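# Pull out and quarter-turn the yellow rod nearest the right arm

## Task

Take the yellow rod closest to the right arm, slide it outward until it stops, then rotate it by 90 degrees so the figures on it are horizontal, and finish with neither arm in contact with that rod.

## Robot and tools

ROBOT. Two arms, left_arm and right_arm, each with six revolute joints and a parallel two-finger gripper with a wrist camera. The scene frame has its origin at table height midway between the nominal bases, +z up, +x out over the table, and left_arm on the +y side. These side names do not match image sides. Calibrated bases in the scene frame: left_arm at (-0.028, +0.289, +0.027) m, right_arm at (-0.040, -0.349, +0.007) m, both nearly unrotated about z. Each arm's hand pose, velocities and wrist camera pose are reported in that arm's own base frame. The fingers point along the gripper's +z and separate along its y. end_effector_position is the pinch point between the pads, about 1 cm short of the fingertips. Reported positions may be wrong by a few centimetres, more when the arm is stretched.

JOINT ORDER. Every row and every per-joint list uses this order: wrist pitch (joint4), shoulder (joint2), wrist yaw (joint5), wrist roll (joint6), elbow (joint3), waist (joint1). Stated ranges in rad: waist -2.618 to 3.054, shoulder 0.000 to 3.142, elbow 0.000 to 3.142, wrist pitch -1.571 to 1.571, wrist yaw -1.571 to 1.571, wrist roll -2.094 to 2.094. Real ends may differ by up to 0.059 rad.

ROW FORMAT. A row is always 14 numbers, each in [-1, 1], for both arms even if one is idle: six joint numbers then the opening for left_arm, then the same seven for right_arm. Joint numbers are offsets, not poses: they are added to the arm's Joint targets as they stood when the action (or move) began, not to the previous row. A value of 1.0 equals 2.224 rad for waist, shoulder and elbow, and 8.485 rad for the three wrist joints. Zeros re-command the current targets. The opening number is absolute: +1 fully open, -1 closed; values in between set the gap that grip_measured should read. Writing 0 there is a real command, so resend the current value to leave a gripper unchanged.

TOOLS.
execute_actions(actions, cameras): actions is a list of actions; each action is a list of up to 15 rows, one per 1/30 s step, and a short action repeats its final row to fill 15 steps. An empty list just reports state and images. An action pushing a joint more than 0.059 rad beyond its range is rejected; a malformed action rejects the whole call.
move(target, speed, blend, opening_speed, blocking, cameras): target is one 14-number row or a list of up to 15 rows, all offsets from the same starting Joint targets. speed is the top rad/s of the joint with the longest path (0.01 to 12.57, default 0.5), one number or one per target. blend (rad) rounds corners between listed targets. opening_speed (0.2 or more, per second on the -1 to +1 scale) ramps the gripper. blocking=false returns after about 0.5 s while motion continues. Joints move together, so the hand traces a curve; paths do not avoid obstacles.
wait(seconds, cameras): 0 to 10 s, arms hold their last command.
stop(cameras): brakes a running move; it needs room.
zoom_image(camera, region): camera is cam_left_wrist or cam_right_wrist; region [x0, y0, x1, y1] in pixels, top-left origin, at most 504 by 504.
read_manual(section): licence texts only.
finished_scene(scene): integer number of the current scene; ends it permanently, so confirm the rod is fully out, turned, and untouched first.
cameras argument: omitted, null or ["all"] gives all; [] gives none; an unknown name invalidates the call. Images: cam_left_wrist and cam_right_wrist, both 672x504 fisheye.

RESULTS. Joint positions and Joint velocities give one block per arm in the joint order above, then finger gap (m; 0.094 when fully open). Joint targets is the base for your next offsets. Tool commands shows current gripper commands. grip_measured is the measured opening on the command scale. Joint torques follow the same order, include gravity and offsets, and numbers 2, 5 and 6 wrap at ±28 N m. move adds a move: line (done, off_target, moving, held, fault) and limits=held when steps were withheld. "joint sent to its limit" means a joint was clipped at its end. "joint command not followed" means the clearance check altered targets. Action results also list joint positions at sampled steps. "within noise" means an arm is effectively still.

MOTION LIMITS. Each step a target can lead the measured angle by at most 0.339 rad (big joints) or 2.2 rad (wrist joints); if targets would move the gripper over 200 mm away, they are scaled back. Large changes may need several actions, and tiny ones may not start.

CAUTIONS. Avoid dropping or flinging things, slamming, hard hits and hard pushes; contact force grows with speed and with how far the target lies beyond the contact. Never let the grippers or arms collide or one gripper close on the other's fingers. A stopped arm keeps pressing until commanded back past its Joint positions. Holding loads, stretched poses or pushing against unreachable poses heats motors: MOTOR HOT appears at 75 °C, a fault folds the arm at 90 °C, and at 100 °C it goes limp. Camera cables touching the rod count as contact, so withdraw fully at the end.

Each tool is called after "Emit:" as name(argument=value, ...) on one line, values as JSON.

## Session

Emit:
execute_actions(actions=[])

Scene clock: 0.00 s.
left_arm: end_effector_position=(+0.4007, +0.0076, +0.1253) grip_measured=+1.000 end_effector_quat_wxyz=(+0.625, -0.028, +0.778, +0.057) | right_arm: end_effector_position=(+0.3999, -0.0295, +0.1148) grip_measured=+1.000 end_effector_quat_wxyz=(+0.608, +0.063, +0.791, -0.024)
Joint names: [wrist pitch, shoulder, wrist yaw, wrist roll, elbow, waist]
Joint positions: left_arm=[0.966 1.539 -0.191 0.014 0.356 -0.068 0.094] | right_arm=[0.914 1.54 0.071 0.059 0.363 -0.045 0.094]
Joint velocities: within noise
Joint torques (N m): no reading
Heat: left arm: 47 °C; right arm: 43 °C.
Joint targets: left_arm=[0.959 1.536 -0.192 0.014 0.359 -0.068] | right_arm=[0.904 1.537 0.071 0.060 0.366 -0.045]
Tool commands: left_gripper/opening=+1.0 right_gripper/opening=+1.0

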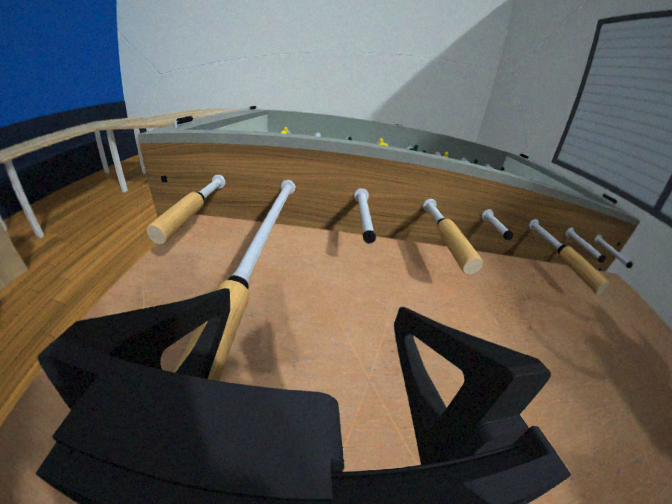

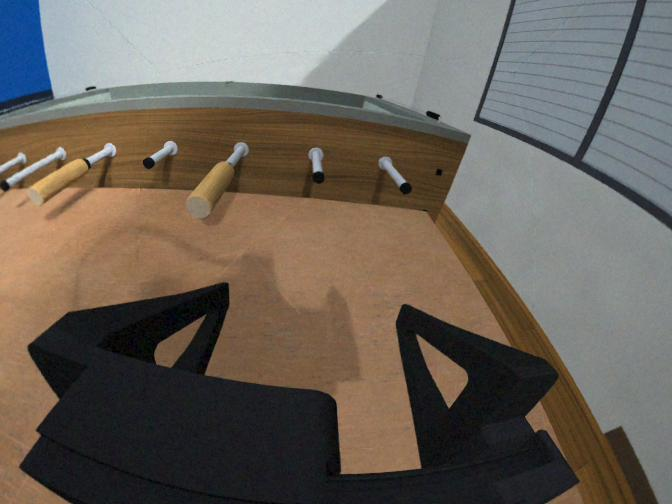

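Emit:
zoom_image(camera="cam_left_wrist", region=[250, 90, 650, 290])

Emit:
zoom_image(camera="cam_right_wrist", region=[140, 70, 460, 230])

Scaled by 1.260 from the camera's 672x504 image, which has a finer 960x720 frame.

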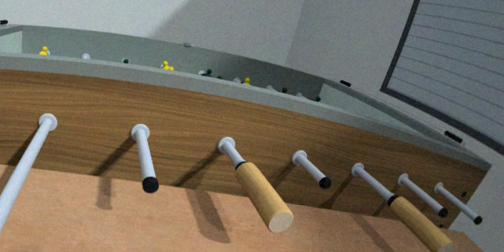

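Scaled by 1.575 from the camera's 672x504 image, which has a finer 960x720 frame.

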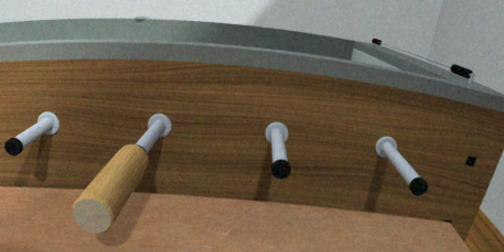

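Emit:
move(target=[0,0,0,0,0,0,1,0.0667,0.3629,0.0317,-0.1014,0.2284,0.1587,0.4], speed=0.8)

Scene clock: 78.20 s.
left_arm: end_effector_position=(+0.4007, +0.0076, +0.1253) grip_measured=+1.000 end_effector_quat_wxyz=(+0.625, -0.028, +0.778, +0.057) | right_arm: end_effector_position=(+0.5169, +0.1021, +0.0665) grip_measured=+0.401 end_effector_quat_wxyz=(+0.635, -0.273, +0.664, -0.287)
Joint names: [wrist pitch, shoulder, wrist yaw, wrist roll, elbow, waist]
Joint positions: left_arm=[0.966 1.539 -0.191 0.014 0.356 -0.068 0.094] | right_arm=[1.435 2.322 0.341 -0.803 0.856 0.306 0.066]
Joint velocities: within noise
Joint torques (N m): left_arm=[1.85 -6.31 -0.05 0.03 5.35 -0.03] | right_arm=[2.03 -7.49 0.08 0.06 5.18 0.2]
Heat: left arm: 46 °C; right arm: 44 °C.
Joint targets: left_arm=[0.959 1.536 -0.192 0.014 0.359 -0.068] | right_arm=[1.470 2.345 0.340 -0.800 0.874 0.308]
move: done
camera_calibration:
cam_right_wrist: T_world_to_cam=[[-0.0427409, -0.544286, 0.83781, 0.0126435], [-0.440043, -0.742601, -0.504882, 0.369477], [0.896959, -0.390251, -0.20777, -0.292234], [0, 0, 0, 1]] pos_world=[0.425248, 0.167211, 0.115232]

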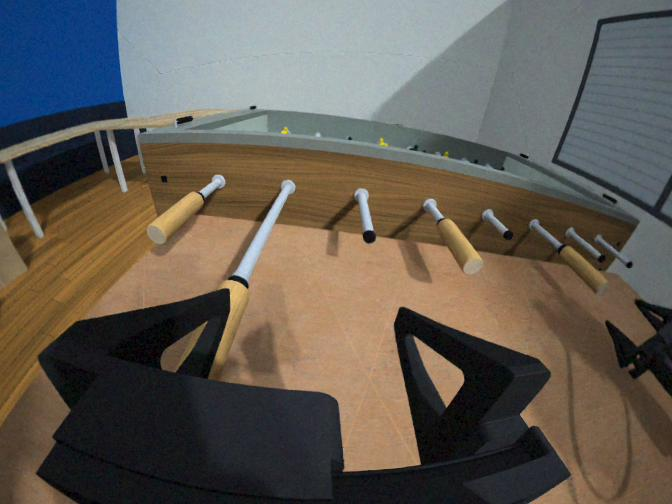

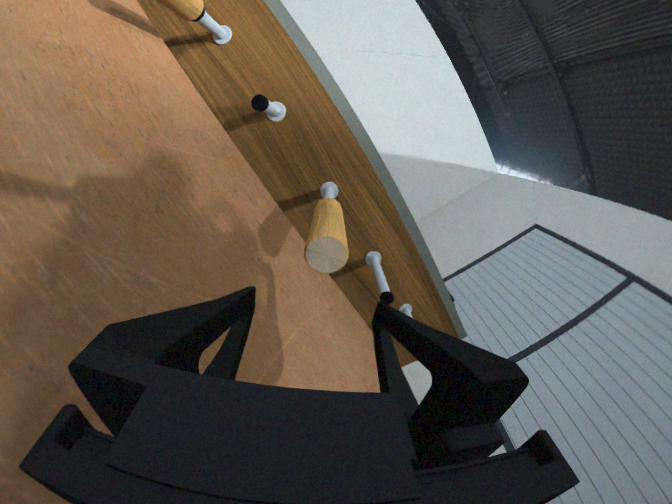

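Emit:
move(target=[[0,0,0,0,0,0,1,-0.0199,0.0406,-0.0055,0,0.117,-0.021,0.4],[0,0,0,0,0,0,1,-0.0403,0.0932,-0.0097,0,0.2475,-0.0369,0.4],[0,0,0,0,0,0,1,-0.0403,0.0932,-0.0097,0,0.2475,-0.0369,-0.45]], speed=0.4, opening_speed=0.7)

Scene clock: 98.27 s.
left_arm: end_effector_position=(+0.4007, +0.0076, +0.1253) grip_measured=+1.000 end_effector_quat_wxyz=(+0.625, -0.028, +0.778, +0.057) | right_arm: end_effector_position=(+0.6310, +0.1024, +0.0784) grip_measured=-0.305 end_effector_quat_wxyz=(+0.649, -0.264, +0.653, -0.289)
Joint names: [wrist pitch, shoulder, wrist yaw, wrist roll, elbow, waist]
Joint positions: left_arm=[0.966 1.539 -0.191 0.014 0.356 -0.068 0.094] | right_arm=[1.134 2.525 0.269 -0.807 1.401 0.233 0.033]
Joint velocities: within noise
Joint torques (N m): left_arm=[1.85 -6.37 -0.04 0 5.35 -0.06] | right_arm=[1.67 -9.87 -0.08 0.08 7.3 -0.64]
Heat: left arm: 45 °C; right arm: 45 °C.
Joint targets: left_arm=[0.959 1.536 -0.192 0.014 0.359 -0.068] | right_arm=[1.128 2.552 0.257 -0.800 1.425 0.226]
move: done
camera_calibration:
cam_right_wrist: T_world_to_cam=[[-0.0761938, -0.551169, 0.830908, 0.0300815], [-0.420527, -0.737826, -0.527986, 0.414881], [0.904075, -0.389649, -0.175564, -0.399036], [0, 0, 0, 1]] pos_world=[0.537519, 0.167206, 0.124]

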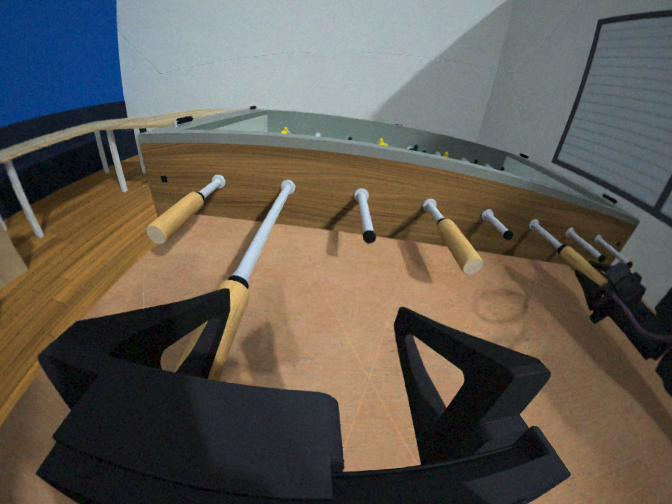

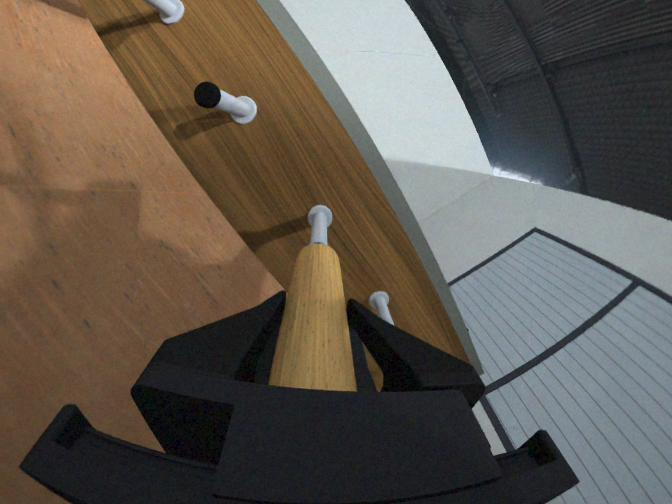

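Emit:
move(target=[0,0,0,0,0,0,1,0,0,0,0.188,0,0,-0.5], speed=0.8)

Scene clock: 107.63 s.
left_arm: end_effector_position=(+0.4007, +0.0076, +0.1253) grip_measured=+1.000 end_effector_quat_wxyz=(+0.625, -0.028, +0.778, +0.057) | right_arm: end_effector_position=(+0.6319, +0.1016, +0.0795) grip_measured=-0.305 end_effector_quat_wxyz=(+0.661, +0.273, +0.647, +0.264)
Joint names: [wrist pitch, shoulder, wrist yaw, wrist roll, elbow, waist]
Joint positions: left_arm=[0.966 1.539 -0.191 0.014 0.356 -0.068 0.094] | right_arm=[1.138 2.525 0.243 0.776 1.401 0.225 0.033]
Joint velocities: within noise
Joint torques (N m): left_arm=[1.85 -6.37 -0.06 0.01 5.37 -0.08] | right_arm=[1.63 -9.88 0.2 0.12 7.3 0.13]
Heat: left arm: 45 °C; right arm: 45 °C.
Joint targets: left_arm=[0.959 1.536 -0.192 0.014 0.359 -0.068] | right_arm=[1.128 2.552 0.258 0.795 1.425 0.226]
move: done
camera_calibration:
cam_right_wrist: T_world_to_cam=[[-0.0566052, -0.823352, -0.564701, 0.155022], [-0.378975, 0.540995, -0.750801, 0.276861], [0.923674, 0.171508, -0.342653, -0.456099], [0, 0, 0, 1]] pos_world=[0.534985, 0.0560816, 0.139125]

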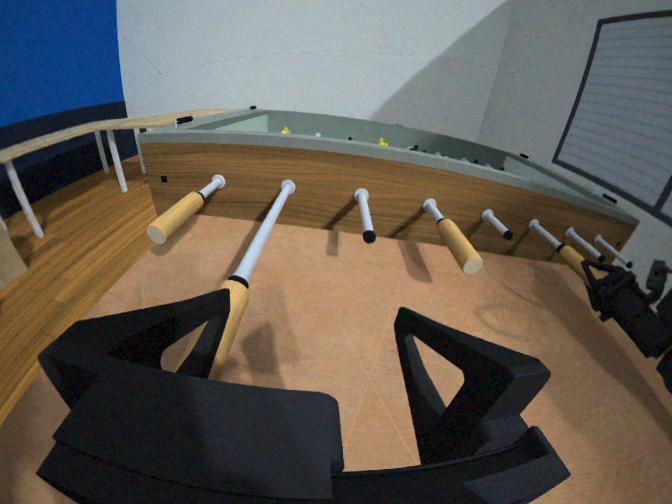

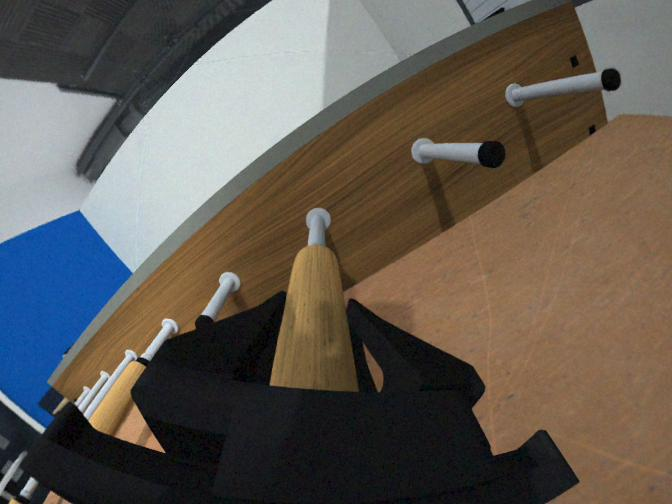

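Emit:
move(target=[[0,0,0,0,0,0,1,0,0,0,0,0,0,0.35],[0,0,0,0,0,0,1,0,0,0,-0.0937,0,0,0.35],[0,0,0,0,0,0,1,0,0,0,-0.0937,0,0,-0.5]], speed=0.8, opening_speed=0.8)

Emit:
move(target=[[0,0,0,0,0,0,1,0.0243,-0.0777,0.0057,0,-0.171,0.0216,-0.5],[0,0,0,0,0,0,1,0.0252,-0.1691,0.0126,0,-0.3107,0.0479,-0.5]], speed=0.25)

Scene clock: 148.73 s.
left_arm: end_effector_position=(+0.4007, +0.0076, +0.1253) grip_measured=+1.000 end_effector_quat_wxyz=(+0.625, -0.028, +0.778, +0.057) | right_arm: end_effector_position=(+0.6318, +0.0990, +0.0791) grip_measured=-0.305 end_effector_quat_wxyz=(+0.711, +0.014, +0.703, -0.009)
Joint names: [wrist pitch, shoulder, wrist yaw, wrist roll, elbow, waist]
Joint positions: left_arm=[0.966 1.539 -0.191 0.014 0.356 -0.068 0.094] | right_arm=[1.137 2.525 0.259 0.004 1.401 0.225 0.033]
Joint velocities: within noise
Joint torques (N m): left_arm=[1.83 -6.37 -0.04 0.01 5.31 -0.06] | right_arm=[1.64 -9.87 0.02 -0.04 7.3 0.09]
Heat: left arm: 45 °C; right arm: 44 °C.
Joint targets: left_arm=[0.959 1.536 -0.192 0.014 0.359 -0.068] | right_arm=[1.128 2.552 0.258 0.000 1.425 0.226]
move: done
camera_calibration:
cam_right_wrist: T_world_to_cam=[[-0.0845109, -0.981731, 0.170479, 0.127831], [-0.392427, -0.124471, -0.911322, 0.365012], [0.915892, -0.143917, -0.374739, -0.416973], [0, 0, 0, 1]] pos_world=[0.535946, 0.11092, 0.154595]

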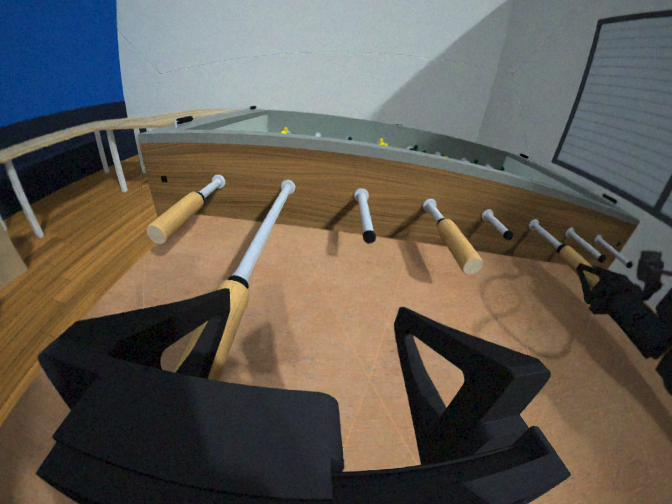

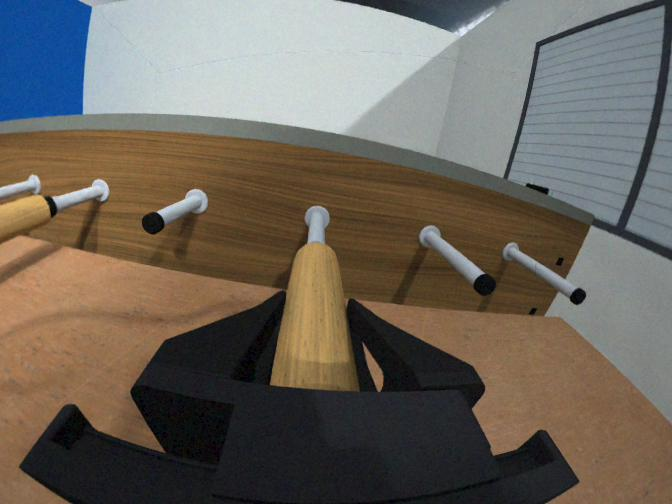

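Scene clock: 151.87 s.
left_arm: end_effector_position=(+0.4007, +0.0076, +0.1253) grip_measured=+1.000 end_effector_quat_wxyz=(+0.625, -0.028, +0.778, +0.057) | right_arm: end_effector_position=(+0.4985, +0.1034, +0.0749) grip_measured=-0.305 end_effector_quat_wxyz=(+0.676, -0.001, +0.737, -0.019)
Joint names: [wrist pitch, shoulder, wrist yaw, wrist roll, elbow, waist]
Joint positions: left_arm=[0.966 1.539 -0.191 0.014 0.356 -0.068 0.094] | right_arm=[1.344 2.204 0.349 0.001 0.768 0.323 0.033]
Joint velocities: within noise
Joint torques (N m): left_arm=[1.84 -6.39 -0.04 0.01 5.34 -0.02] | right_arm=[1.71 -10.92 0.23 -0.02 1.42 0.92]
Heat: left arm: 45 °C; right arm: 44 °C.
Joint targets: left_arm=[0.959 1.536 -0.192 0.014 0.359 -0.068] | right_arm=[1.342 2.176 0.364 0.000 0.733 0.333]
move: done
camera_calibration:
cam_right_wrist: T_world_to_cam=[[-0.0580659, -0.975737, 0.211106, 0.104796], [-0.479539, -0.158208, -0.863141, 0.352726], [0.875598, -0.151352, -0.458717, -0.268672], [0, 0, 0, 1]] pos_world=[0.410479, 0.117393, 0.159085]

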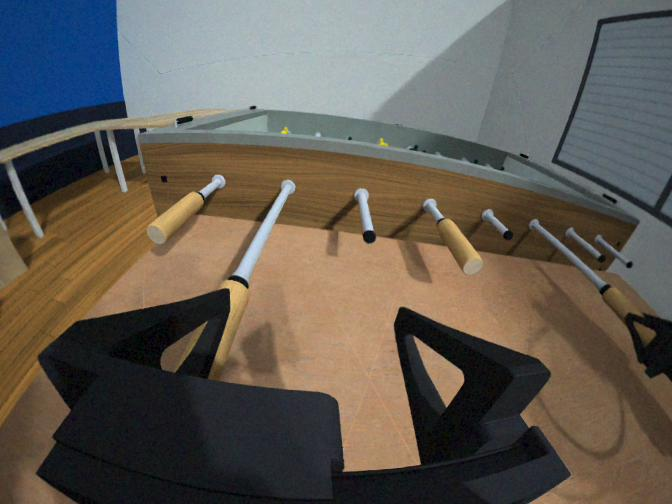

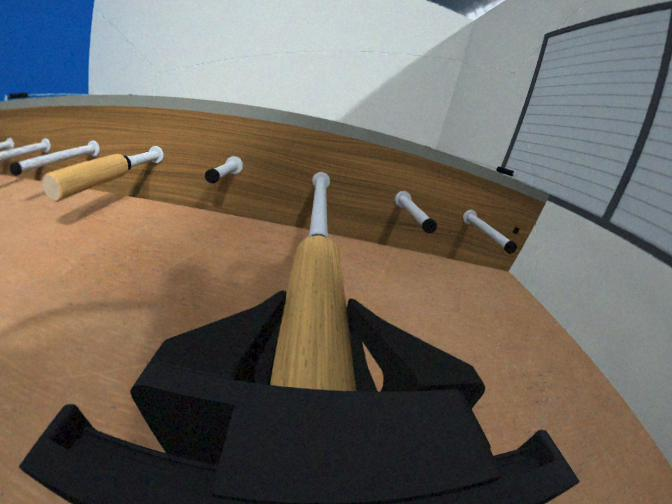

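Emit:
move(target=[[0,0,0,0,0,0,1,-0.0221,-0.1123,0.0073,0,-0.0951,0.0273,-0.5],[0,0,0,0,0,0,1,-0.0413,-0.205,0.0151,0,-0.1594,0.0573,-0.5]], speed=0.2)

Scene clock: 161.80 s.
left_arm: end_effector_position=(+0.4007, +0.0076, +0.1253) grip_measured=+1.000 end_effector_quat_wxyz=(+0.625, -0.028, +0.778, +0.057) | right_arm: end_effector_position=(+0.3889, +0.0967, +0.0782) grip_measured=-0.498 end_effector_quat_wxyz=(+0.590, -0.041, +0.803, -0.068)
Joint names: [wrist pitch, shoulder, wrist yaw, wrist roll, elbow, waist]
Joint positions: left_arm=[0.966 1.539 -0.191 0.014 0.356 -0.068 0.094] | right_arm=[1.002 1.736 0.491 0.001 0.395 0.452 0.024]
Joint velocities: within noise
Joint torques (N m): left_arm=[1.83 -6.35 -0.05 0.01 5.35 -0.03] | right_arm=[1.57 -6.58 0.14 0 3.23 0.73]
Heat: left arm: 45 °C; right arm: 45 °C.
Joint targets: left_arm=[0.959 1.536 -0.192 0.014 0.359 -0.068] | right_arm=[0.991 1.720 0.493 0.000 0.379 0.460]
move: done
camera_calibration:
cam_right_wrist: T_world_to_cam=[[-0.00765734, -0.941771, 0.336169, 0.0584559], [-0.653974, -0.249603, -0.714154, 0.366898], [0.756478, -0.225314, -0.613983, -0.106613], [0, 0, 0, 1]] pos_world=[0.32104, 0.122609, 0.176912]

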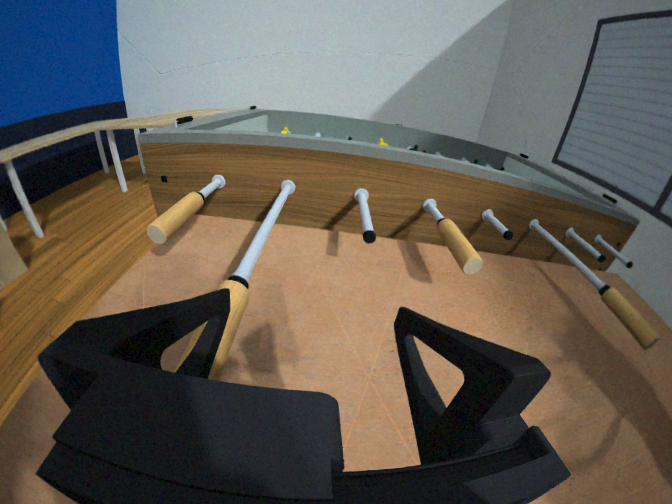

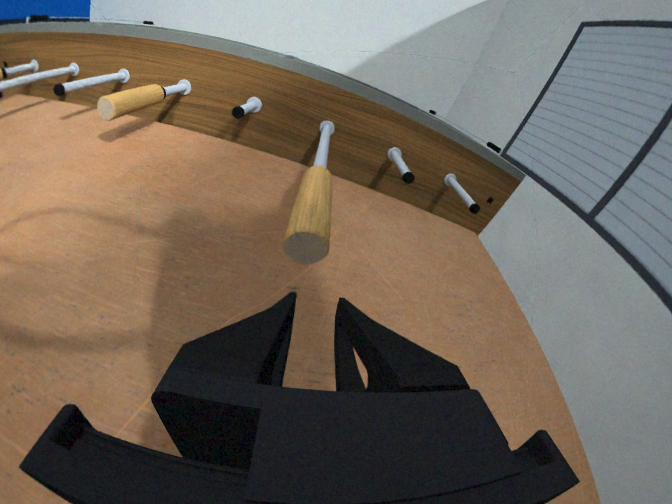

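Emit:
finished_scene(scene=1)

The scene is finished: the task was done.


## Next scene

The same job, from a new start.

Emit:
execute_actions(actions=[])

Scene clock: 0.00 s.
left_arm: end_effector_position=(+0.3899, -0.0004, +0.1147) grip_measured=+1.000 end_effector_quat_wxyz=(+0.609, -0.026, +0.793, +0.006) | right_arm: end_effector_position=(+0.3960, -0.0474, +0.1154) grip_measured=+1.000 end_effector_quat_wxyz=(+0.595, +0.094, +0.794, -0.086)
Joint names: [wrist pitch, shoulder, wrist yaw, wrist roll, elbow, waist]
Joint positions: left_arm=[0.911 1.495 -0.08 -0.043 0.322 -0.04 0.094] | right_arm=[0.848 1.518 0.234 0.044 0.38 -0.018 0.094]
Joint velocities: within noise
Joint torques (N m): no reading
Heat: left arm: 43 °C; right arm: 40 °C.
Joint targets: left_arm=[0.899 1.493 -0.081 -0.042 0.324 -0.040] | right_arm=[0.837 1.515 0.234 0.045 0.383 -0.018]
Tool commands: left_gripper/opening=+1.0 right_gripper/opening=+1.0
camera_calibration:
cam_left_wrist: T_world_to_cam=[[0.0222135, -0.980285, 0.196335, -0.0420869], [-0.593611, -0.170951, -0.786385, 0.357186], [0.804446, -0.0990782, -0.585705, -0.125405], [0, 0, 0, 1]] pos_world=[0.313846, 0.00737939, 0.215698]
cam_right_wrist: T_world_to_cam=[[-0.244005, -0.947103, 0.208463, 0.0183839], [-0.655393, 0.00260904, -0.755284, 0.379511], [0.714788, -0.320918, -0.621361, -0.108823], [0, 0, 0, 1]] pos_world=[0.331, -0.0185021, 0.215188]

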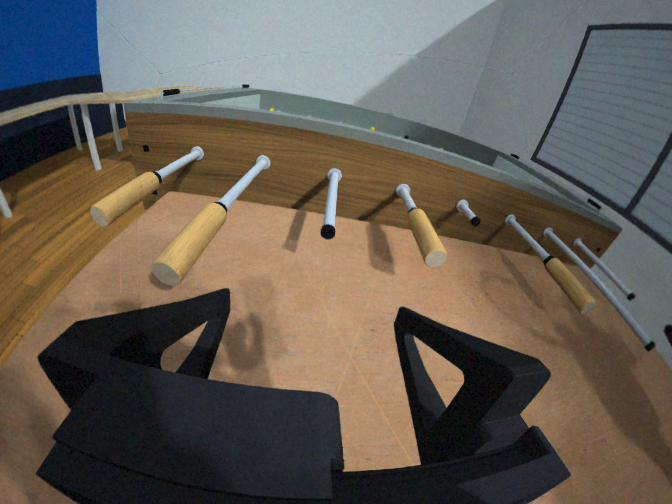

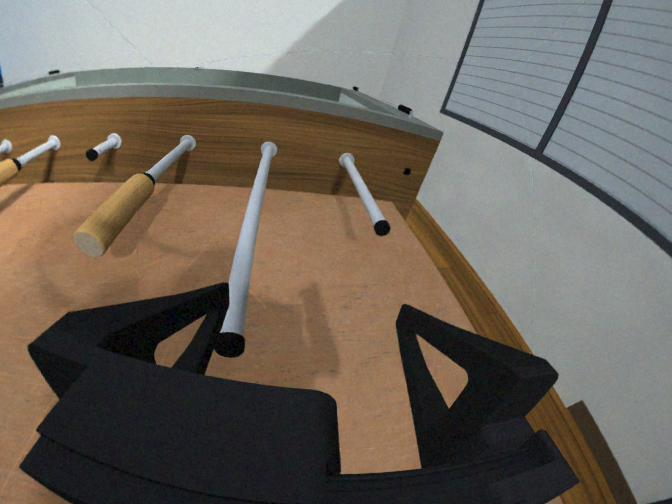

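Emit:
move(target=[[0,0,0,0,0,0,1,0.0015,-0.0967,0,0,0.0301,0,0.4],[0,0,0,0,0,0,1,0.0015,-0.0967,0.034,-0.0996,0.0301,0.222,0.4],[0,0,0,0,0,0,1,0.0818,0.3487,0.034,-0.0996,0.1694,0.222,0.4]], speed=0.9, blend=0.08)

Scene clock: 55.17 s.
left_arm: end_effector_position=(+0.3899, -0.0004, +0.1147) grip_measured=+1.000 end_effector_quat_wxyz=(+0.609, -0.026, +0.793, +0.006) | right_arm: end_effector_position=(+0.4723, +0.1409, +0.0672) grip_measured=+0.401 end_effector_quat_wxyz=(+0.626, -0.273, +0.668, -0.296)
Joint names: [wrist pitch, shoulder, wrist yaw, wrist roll, elbow, waist]
Joint positions: left_arm=[0.911 1.495 -0.08 -0.043 0.322 -0.04 0.094] | right_arm=[1.479 2.271 0.523 -0.804 0.742 0.469 0.066]
Joint velocities: within noise
Joint torques (N m): left_arm=[1.88 -5.79 -0.03 0.02 5.31 -0.05] | right_arm=[2.17 -7.1 0.06 0.05 4.66 0.61]
Heat: left arm: 43 °C; right arm: 41 °C.
Joint targets: left_arm=[0.899 1.493 -0.081 -0.042 0.324 -0.040] | right_arm=[1.531 2.290 0.523 -0.800 0.760 0.476]
move: off_target (right_arm); right_arm: the wrist pitch is farthest, 0.052 rad from its target
camera_calibration:
cam_left_wrist: T_world_to_cam=[[0.0222135, -0.980285, 0.196335, -0.0420869], [-0.593611, -0.170951, -0.786385, 0.357186], [0.804446, -0.0990782, -0.585705, -0.125405], [0, 0, 0, 1]] pos_world=[0.313846, 0.00737939, 0.215698]
cam_right_wrist: T_world_to_cam=[[-0.0418654, -0.531359, 0.846111, 0.0284997], [-0.460542, -0.741259, -0.4883, 0.387495], [0.88665, -0.410112, -0.21368, -0.228791], [0, 0, 0, 1]] pos_world=[0.382509, 0.208548, 0.116212]

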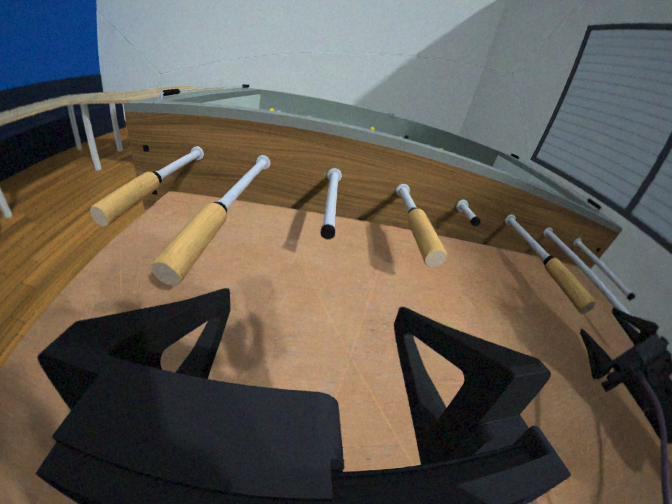

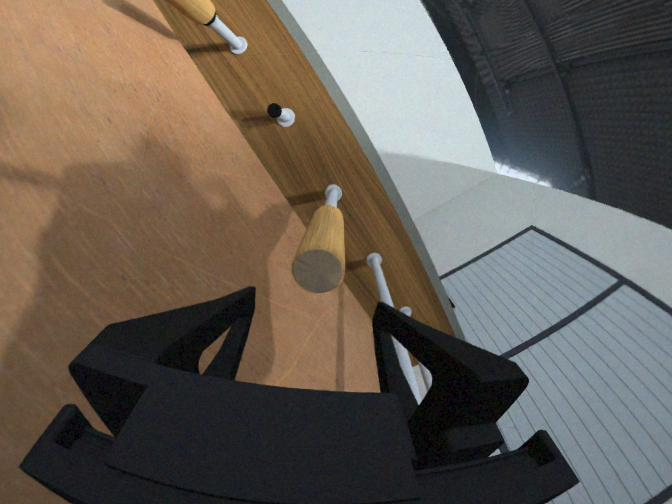

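Emit:
move(target=[[0,0,0,0,0,0,1,-0.0275,0.0622,-0.008,0,0.1667,-0.0431,0.4],[0,0,0,0,0,0,1,-0.0275,0.0622,-0.008,0,0.1667,-0.0431,-0.5]], speed=0.4, opening_speed=0.8)

Scene clock: 83.87 s.
left_arm: end_effector_position=(+0.3899, -0.0004, +0.1147) grip_measured=+1.000 end_effector_quat_wxyz=(+0.609, -0.026, +0.793, +0.006) | right_arm: end_effector_position=(+0.5574, +0.1416, +0.0749) grip_measured=-0.304 end_effector_quat_wxyz=(+0.638, -0.252, +0.662, -0.302)
Joint names: [wrist pitch, shoulder, wrist yaw, wrist roll, elbow, waist]
Joint positions: left_arm=[0.911 1.495 -0.08 -0.043 0.322 -0.04 0.094] | right_arm=[1.293 2.407 0.464 -0.805 1.11 0.386 0.033]
Joint velocities: within noise
Joint torques (N m): left_arm=[1.87 -5.78 -0.03 0.02 5.34 -0.06] | right_arm=[1.75 -8.98 -0.06 0.06 6.08 -0.53]
Heat: left arm: 42 °C; right arm: 45 °C.
Joint targets: left_arm=[0.899 1.493 -0.081 -0.042 0.324 -0.040] | right_arm=[1.298 2.429 0.455 -0.800 1.131 0.380]
move: done
camera_calibration:
cam_left_wrist: T_world_to_cam=[[0.0222135, -0.980285, 0.196335, -0.0420869], [-0.593611, -0.170951, -0.786385, 0.357186], [0.804446, -0.0990782, -0.585705, -0.125405], [0, 0, 0, 1]] pos_world=[0.313846, 0.00737939, 0.215698]
cam_right_wrist: T_world_to_cam=[[-0.0890371, -0.546287, 0.832852, 0.0552987], [-0.45833, -0.719915, -0.521207, 0.429098], [0.884311, -0.428128, -0.18628, -0.300516], [0, 0, 0, 1]] pos_world=[0.467342, 0.210463, 0.121613]

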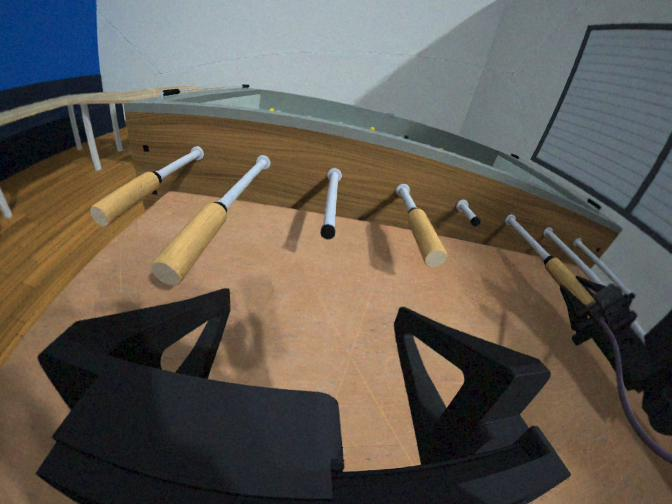

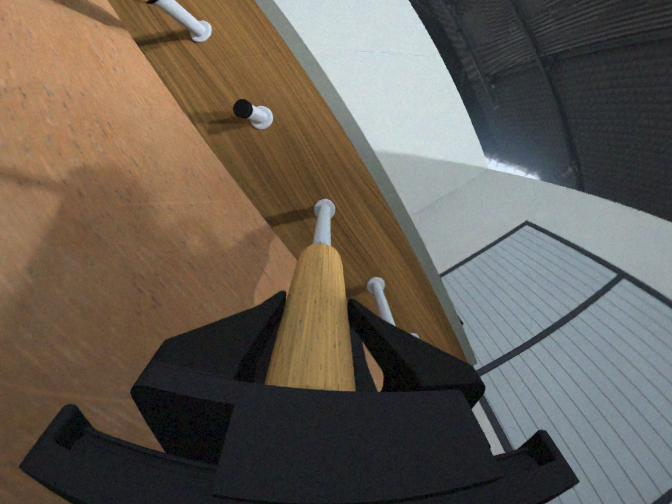

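Emit:
move(target=[[0,0,0,0,0,0,1,0.0146,-0.0969,0.0156,0,-0.1886,0.0597,-0.5],[0,0,0,0,0,0,1,0.0146,-0.0969,0.0156,0.1878,-0.1886,0.0597,-0.5]], speed=[0.25,0.8])

Scene clock: 96.07 s.
left_arm: end_effector_position=(+0.3899, -0.0004, +0.1147) grip_measured=+1.000 end_effector_quat_wxyz=(+0.609, -0.026, +0.793, +0.006) | right_arm: end_effector_position=(+0.4753, +0.1497, +0.0737) grip_measured=-0.306 end_effector_quat_wxyz=(+0.648, +0.274, +0.673, +0.228)
Joint names: [wrist pitch, shoulder, wrist yaw, wrist roll, elbow, waist]
Joint positions: left_arm=[0.911 1.495 -0.08 -0.043 0.322 -0.04 0.094] | right_arm=[1.409 2.238 0.534 0.758 0.765 0.486 0.033]
Joint velocities: within noise
Joint torques (N m): left_arm=[1.89 -5.81 -0.03 0.01 5.33 -0.02] | right_arm=[1.81 -10.71 0.64 0.34 -0.27 2.41]
Heat: left arm: 42 °C; right arm: 44 °C.
Joint targets: left_arm=[0.899 1.493 -0.081 -0.042 0.324 -0.040] | right_arm=[1.422 2.213 0.587 0.793 0.711 0.513]
move: off_target (right_arm); right_arm: the elbow is farthest, 0.053 rad from its target
camera_calibration:
cam_left_wrist: T_world_to_cam=[[0.0222135, -0.980285, 0.196335, -0.0420869], [-0.593611, -0.170951, -0.786385, 0.357186], [0.804446, -0.0990782, -0.585705, -0.125405], [0, 0, 0, 1]] pos_world=[0.313846, 0.00737939, 0.215698]
cam_right_wrist: T_world_to_cam=[[-0.119284, -0.848766, -0.515138, 0.212478], [-0.416118, 0.513813, -0.750228, 0.208836], [0.901453, 0.124868, -0.414477, -0.298851], [0, 0, 0, 1]] pos_world=[0.381646, 0.110359, 0.142263]

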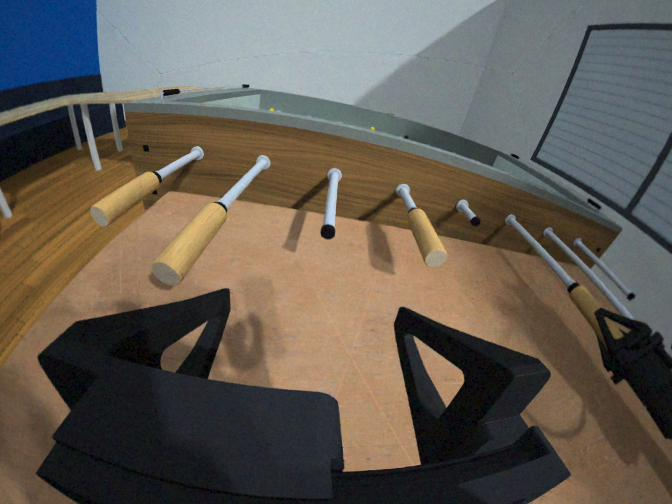

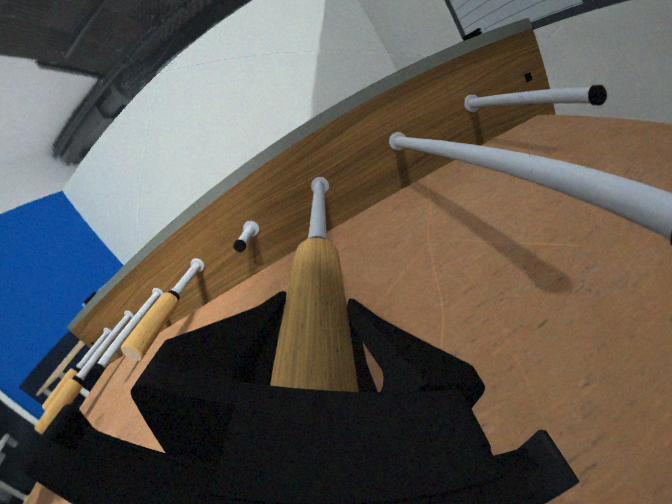

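Emit:
move(target=[[0,0,0,0,0,0,1,-0.0015,0.0112,-0.0062,0,0.0243,-0.0121,-0.5],[0,0,0,0,0,0,1,-0.0015,0.0112,-0.0062,0,0.0243,-0.0121,0.6]], opening_speed=1)

Scene clock: 107.67 s.
left_arm: end_effector_position=(+0.3899, -0.0004, +0.1147) grip_measured=+1.000 end_effector_quat_wxyz=(+0.609, -0.026, +0.793, +0.006) | right_arm: end_effector_position=(+0.4761, +0.1480, +0.0721) grip_measured=+0.598 end_effector_quat_wxyz=(+0.644, +0.283, +0.671, +0.235)
Joint names: [wrist pitch, shoulder, wrist yaw, wrist roll, elbow, waist]
Joint positions: left_arm=[0.911 1.495 -0.08 -0.043 0.322 -0.04 0.094] | right_arm=[1.403 2.238 0.529 0.784 0.765 0.481 0.075]
Joint velocities: within noise
Joint torques (N m): left_arm=[1.88 -5.75 -0.03 0.02 5.31 -0.03] | right_arm=[1.76 -8.66 0.12 0.11 3.62 0.47]
Heat: left arm: 42 °C; right arm: 44 °C.
Joint targets: left_arm=[0.899 1.493 -0.081 -0.042 0.324 -0.040] | right_arm=[1.409 2.238 0.535 0.793 0.765 0.486]
move: done
camera_calibration:
cam_left_wrist: T_world_to_cam=[[0.0222135, -0.980285, 0.196335, -0.0420869], [-0.593611, -0.170951, -0.786385, 0.357186], [0.804446, -0.0990782, -0.585705, -0.125405], [0, 0, 0, 1]] pos_world=[0.313846, 0.00737939, 0.215698]
cam_right_wrist: T_world_to_cam=[[-0.123492, -0.836269, -0.534233, 0.211777], [-0.418783, 0.531984, -0.735944, 0.206368], [0.89965, 0.132844, -0.415911, -0.300207], [0, 0, 0, 1]] pos_world=[0.382658, 0.107199, 0.140154]

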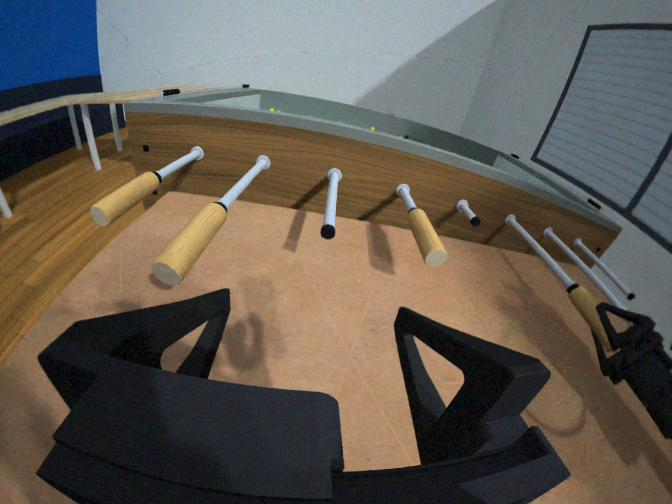

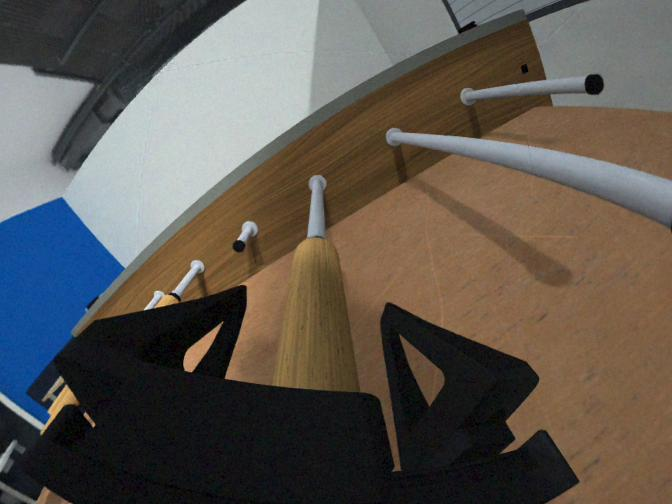

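Emit:
finished_scene(scene=2)

The scene is finished: the task was done.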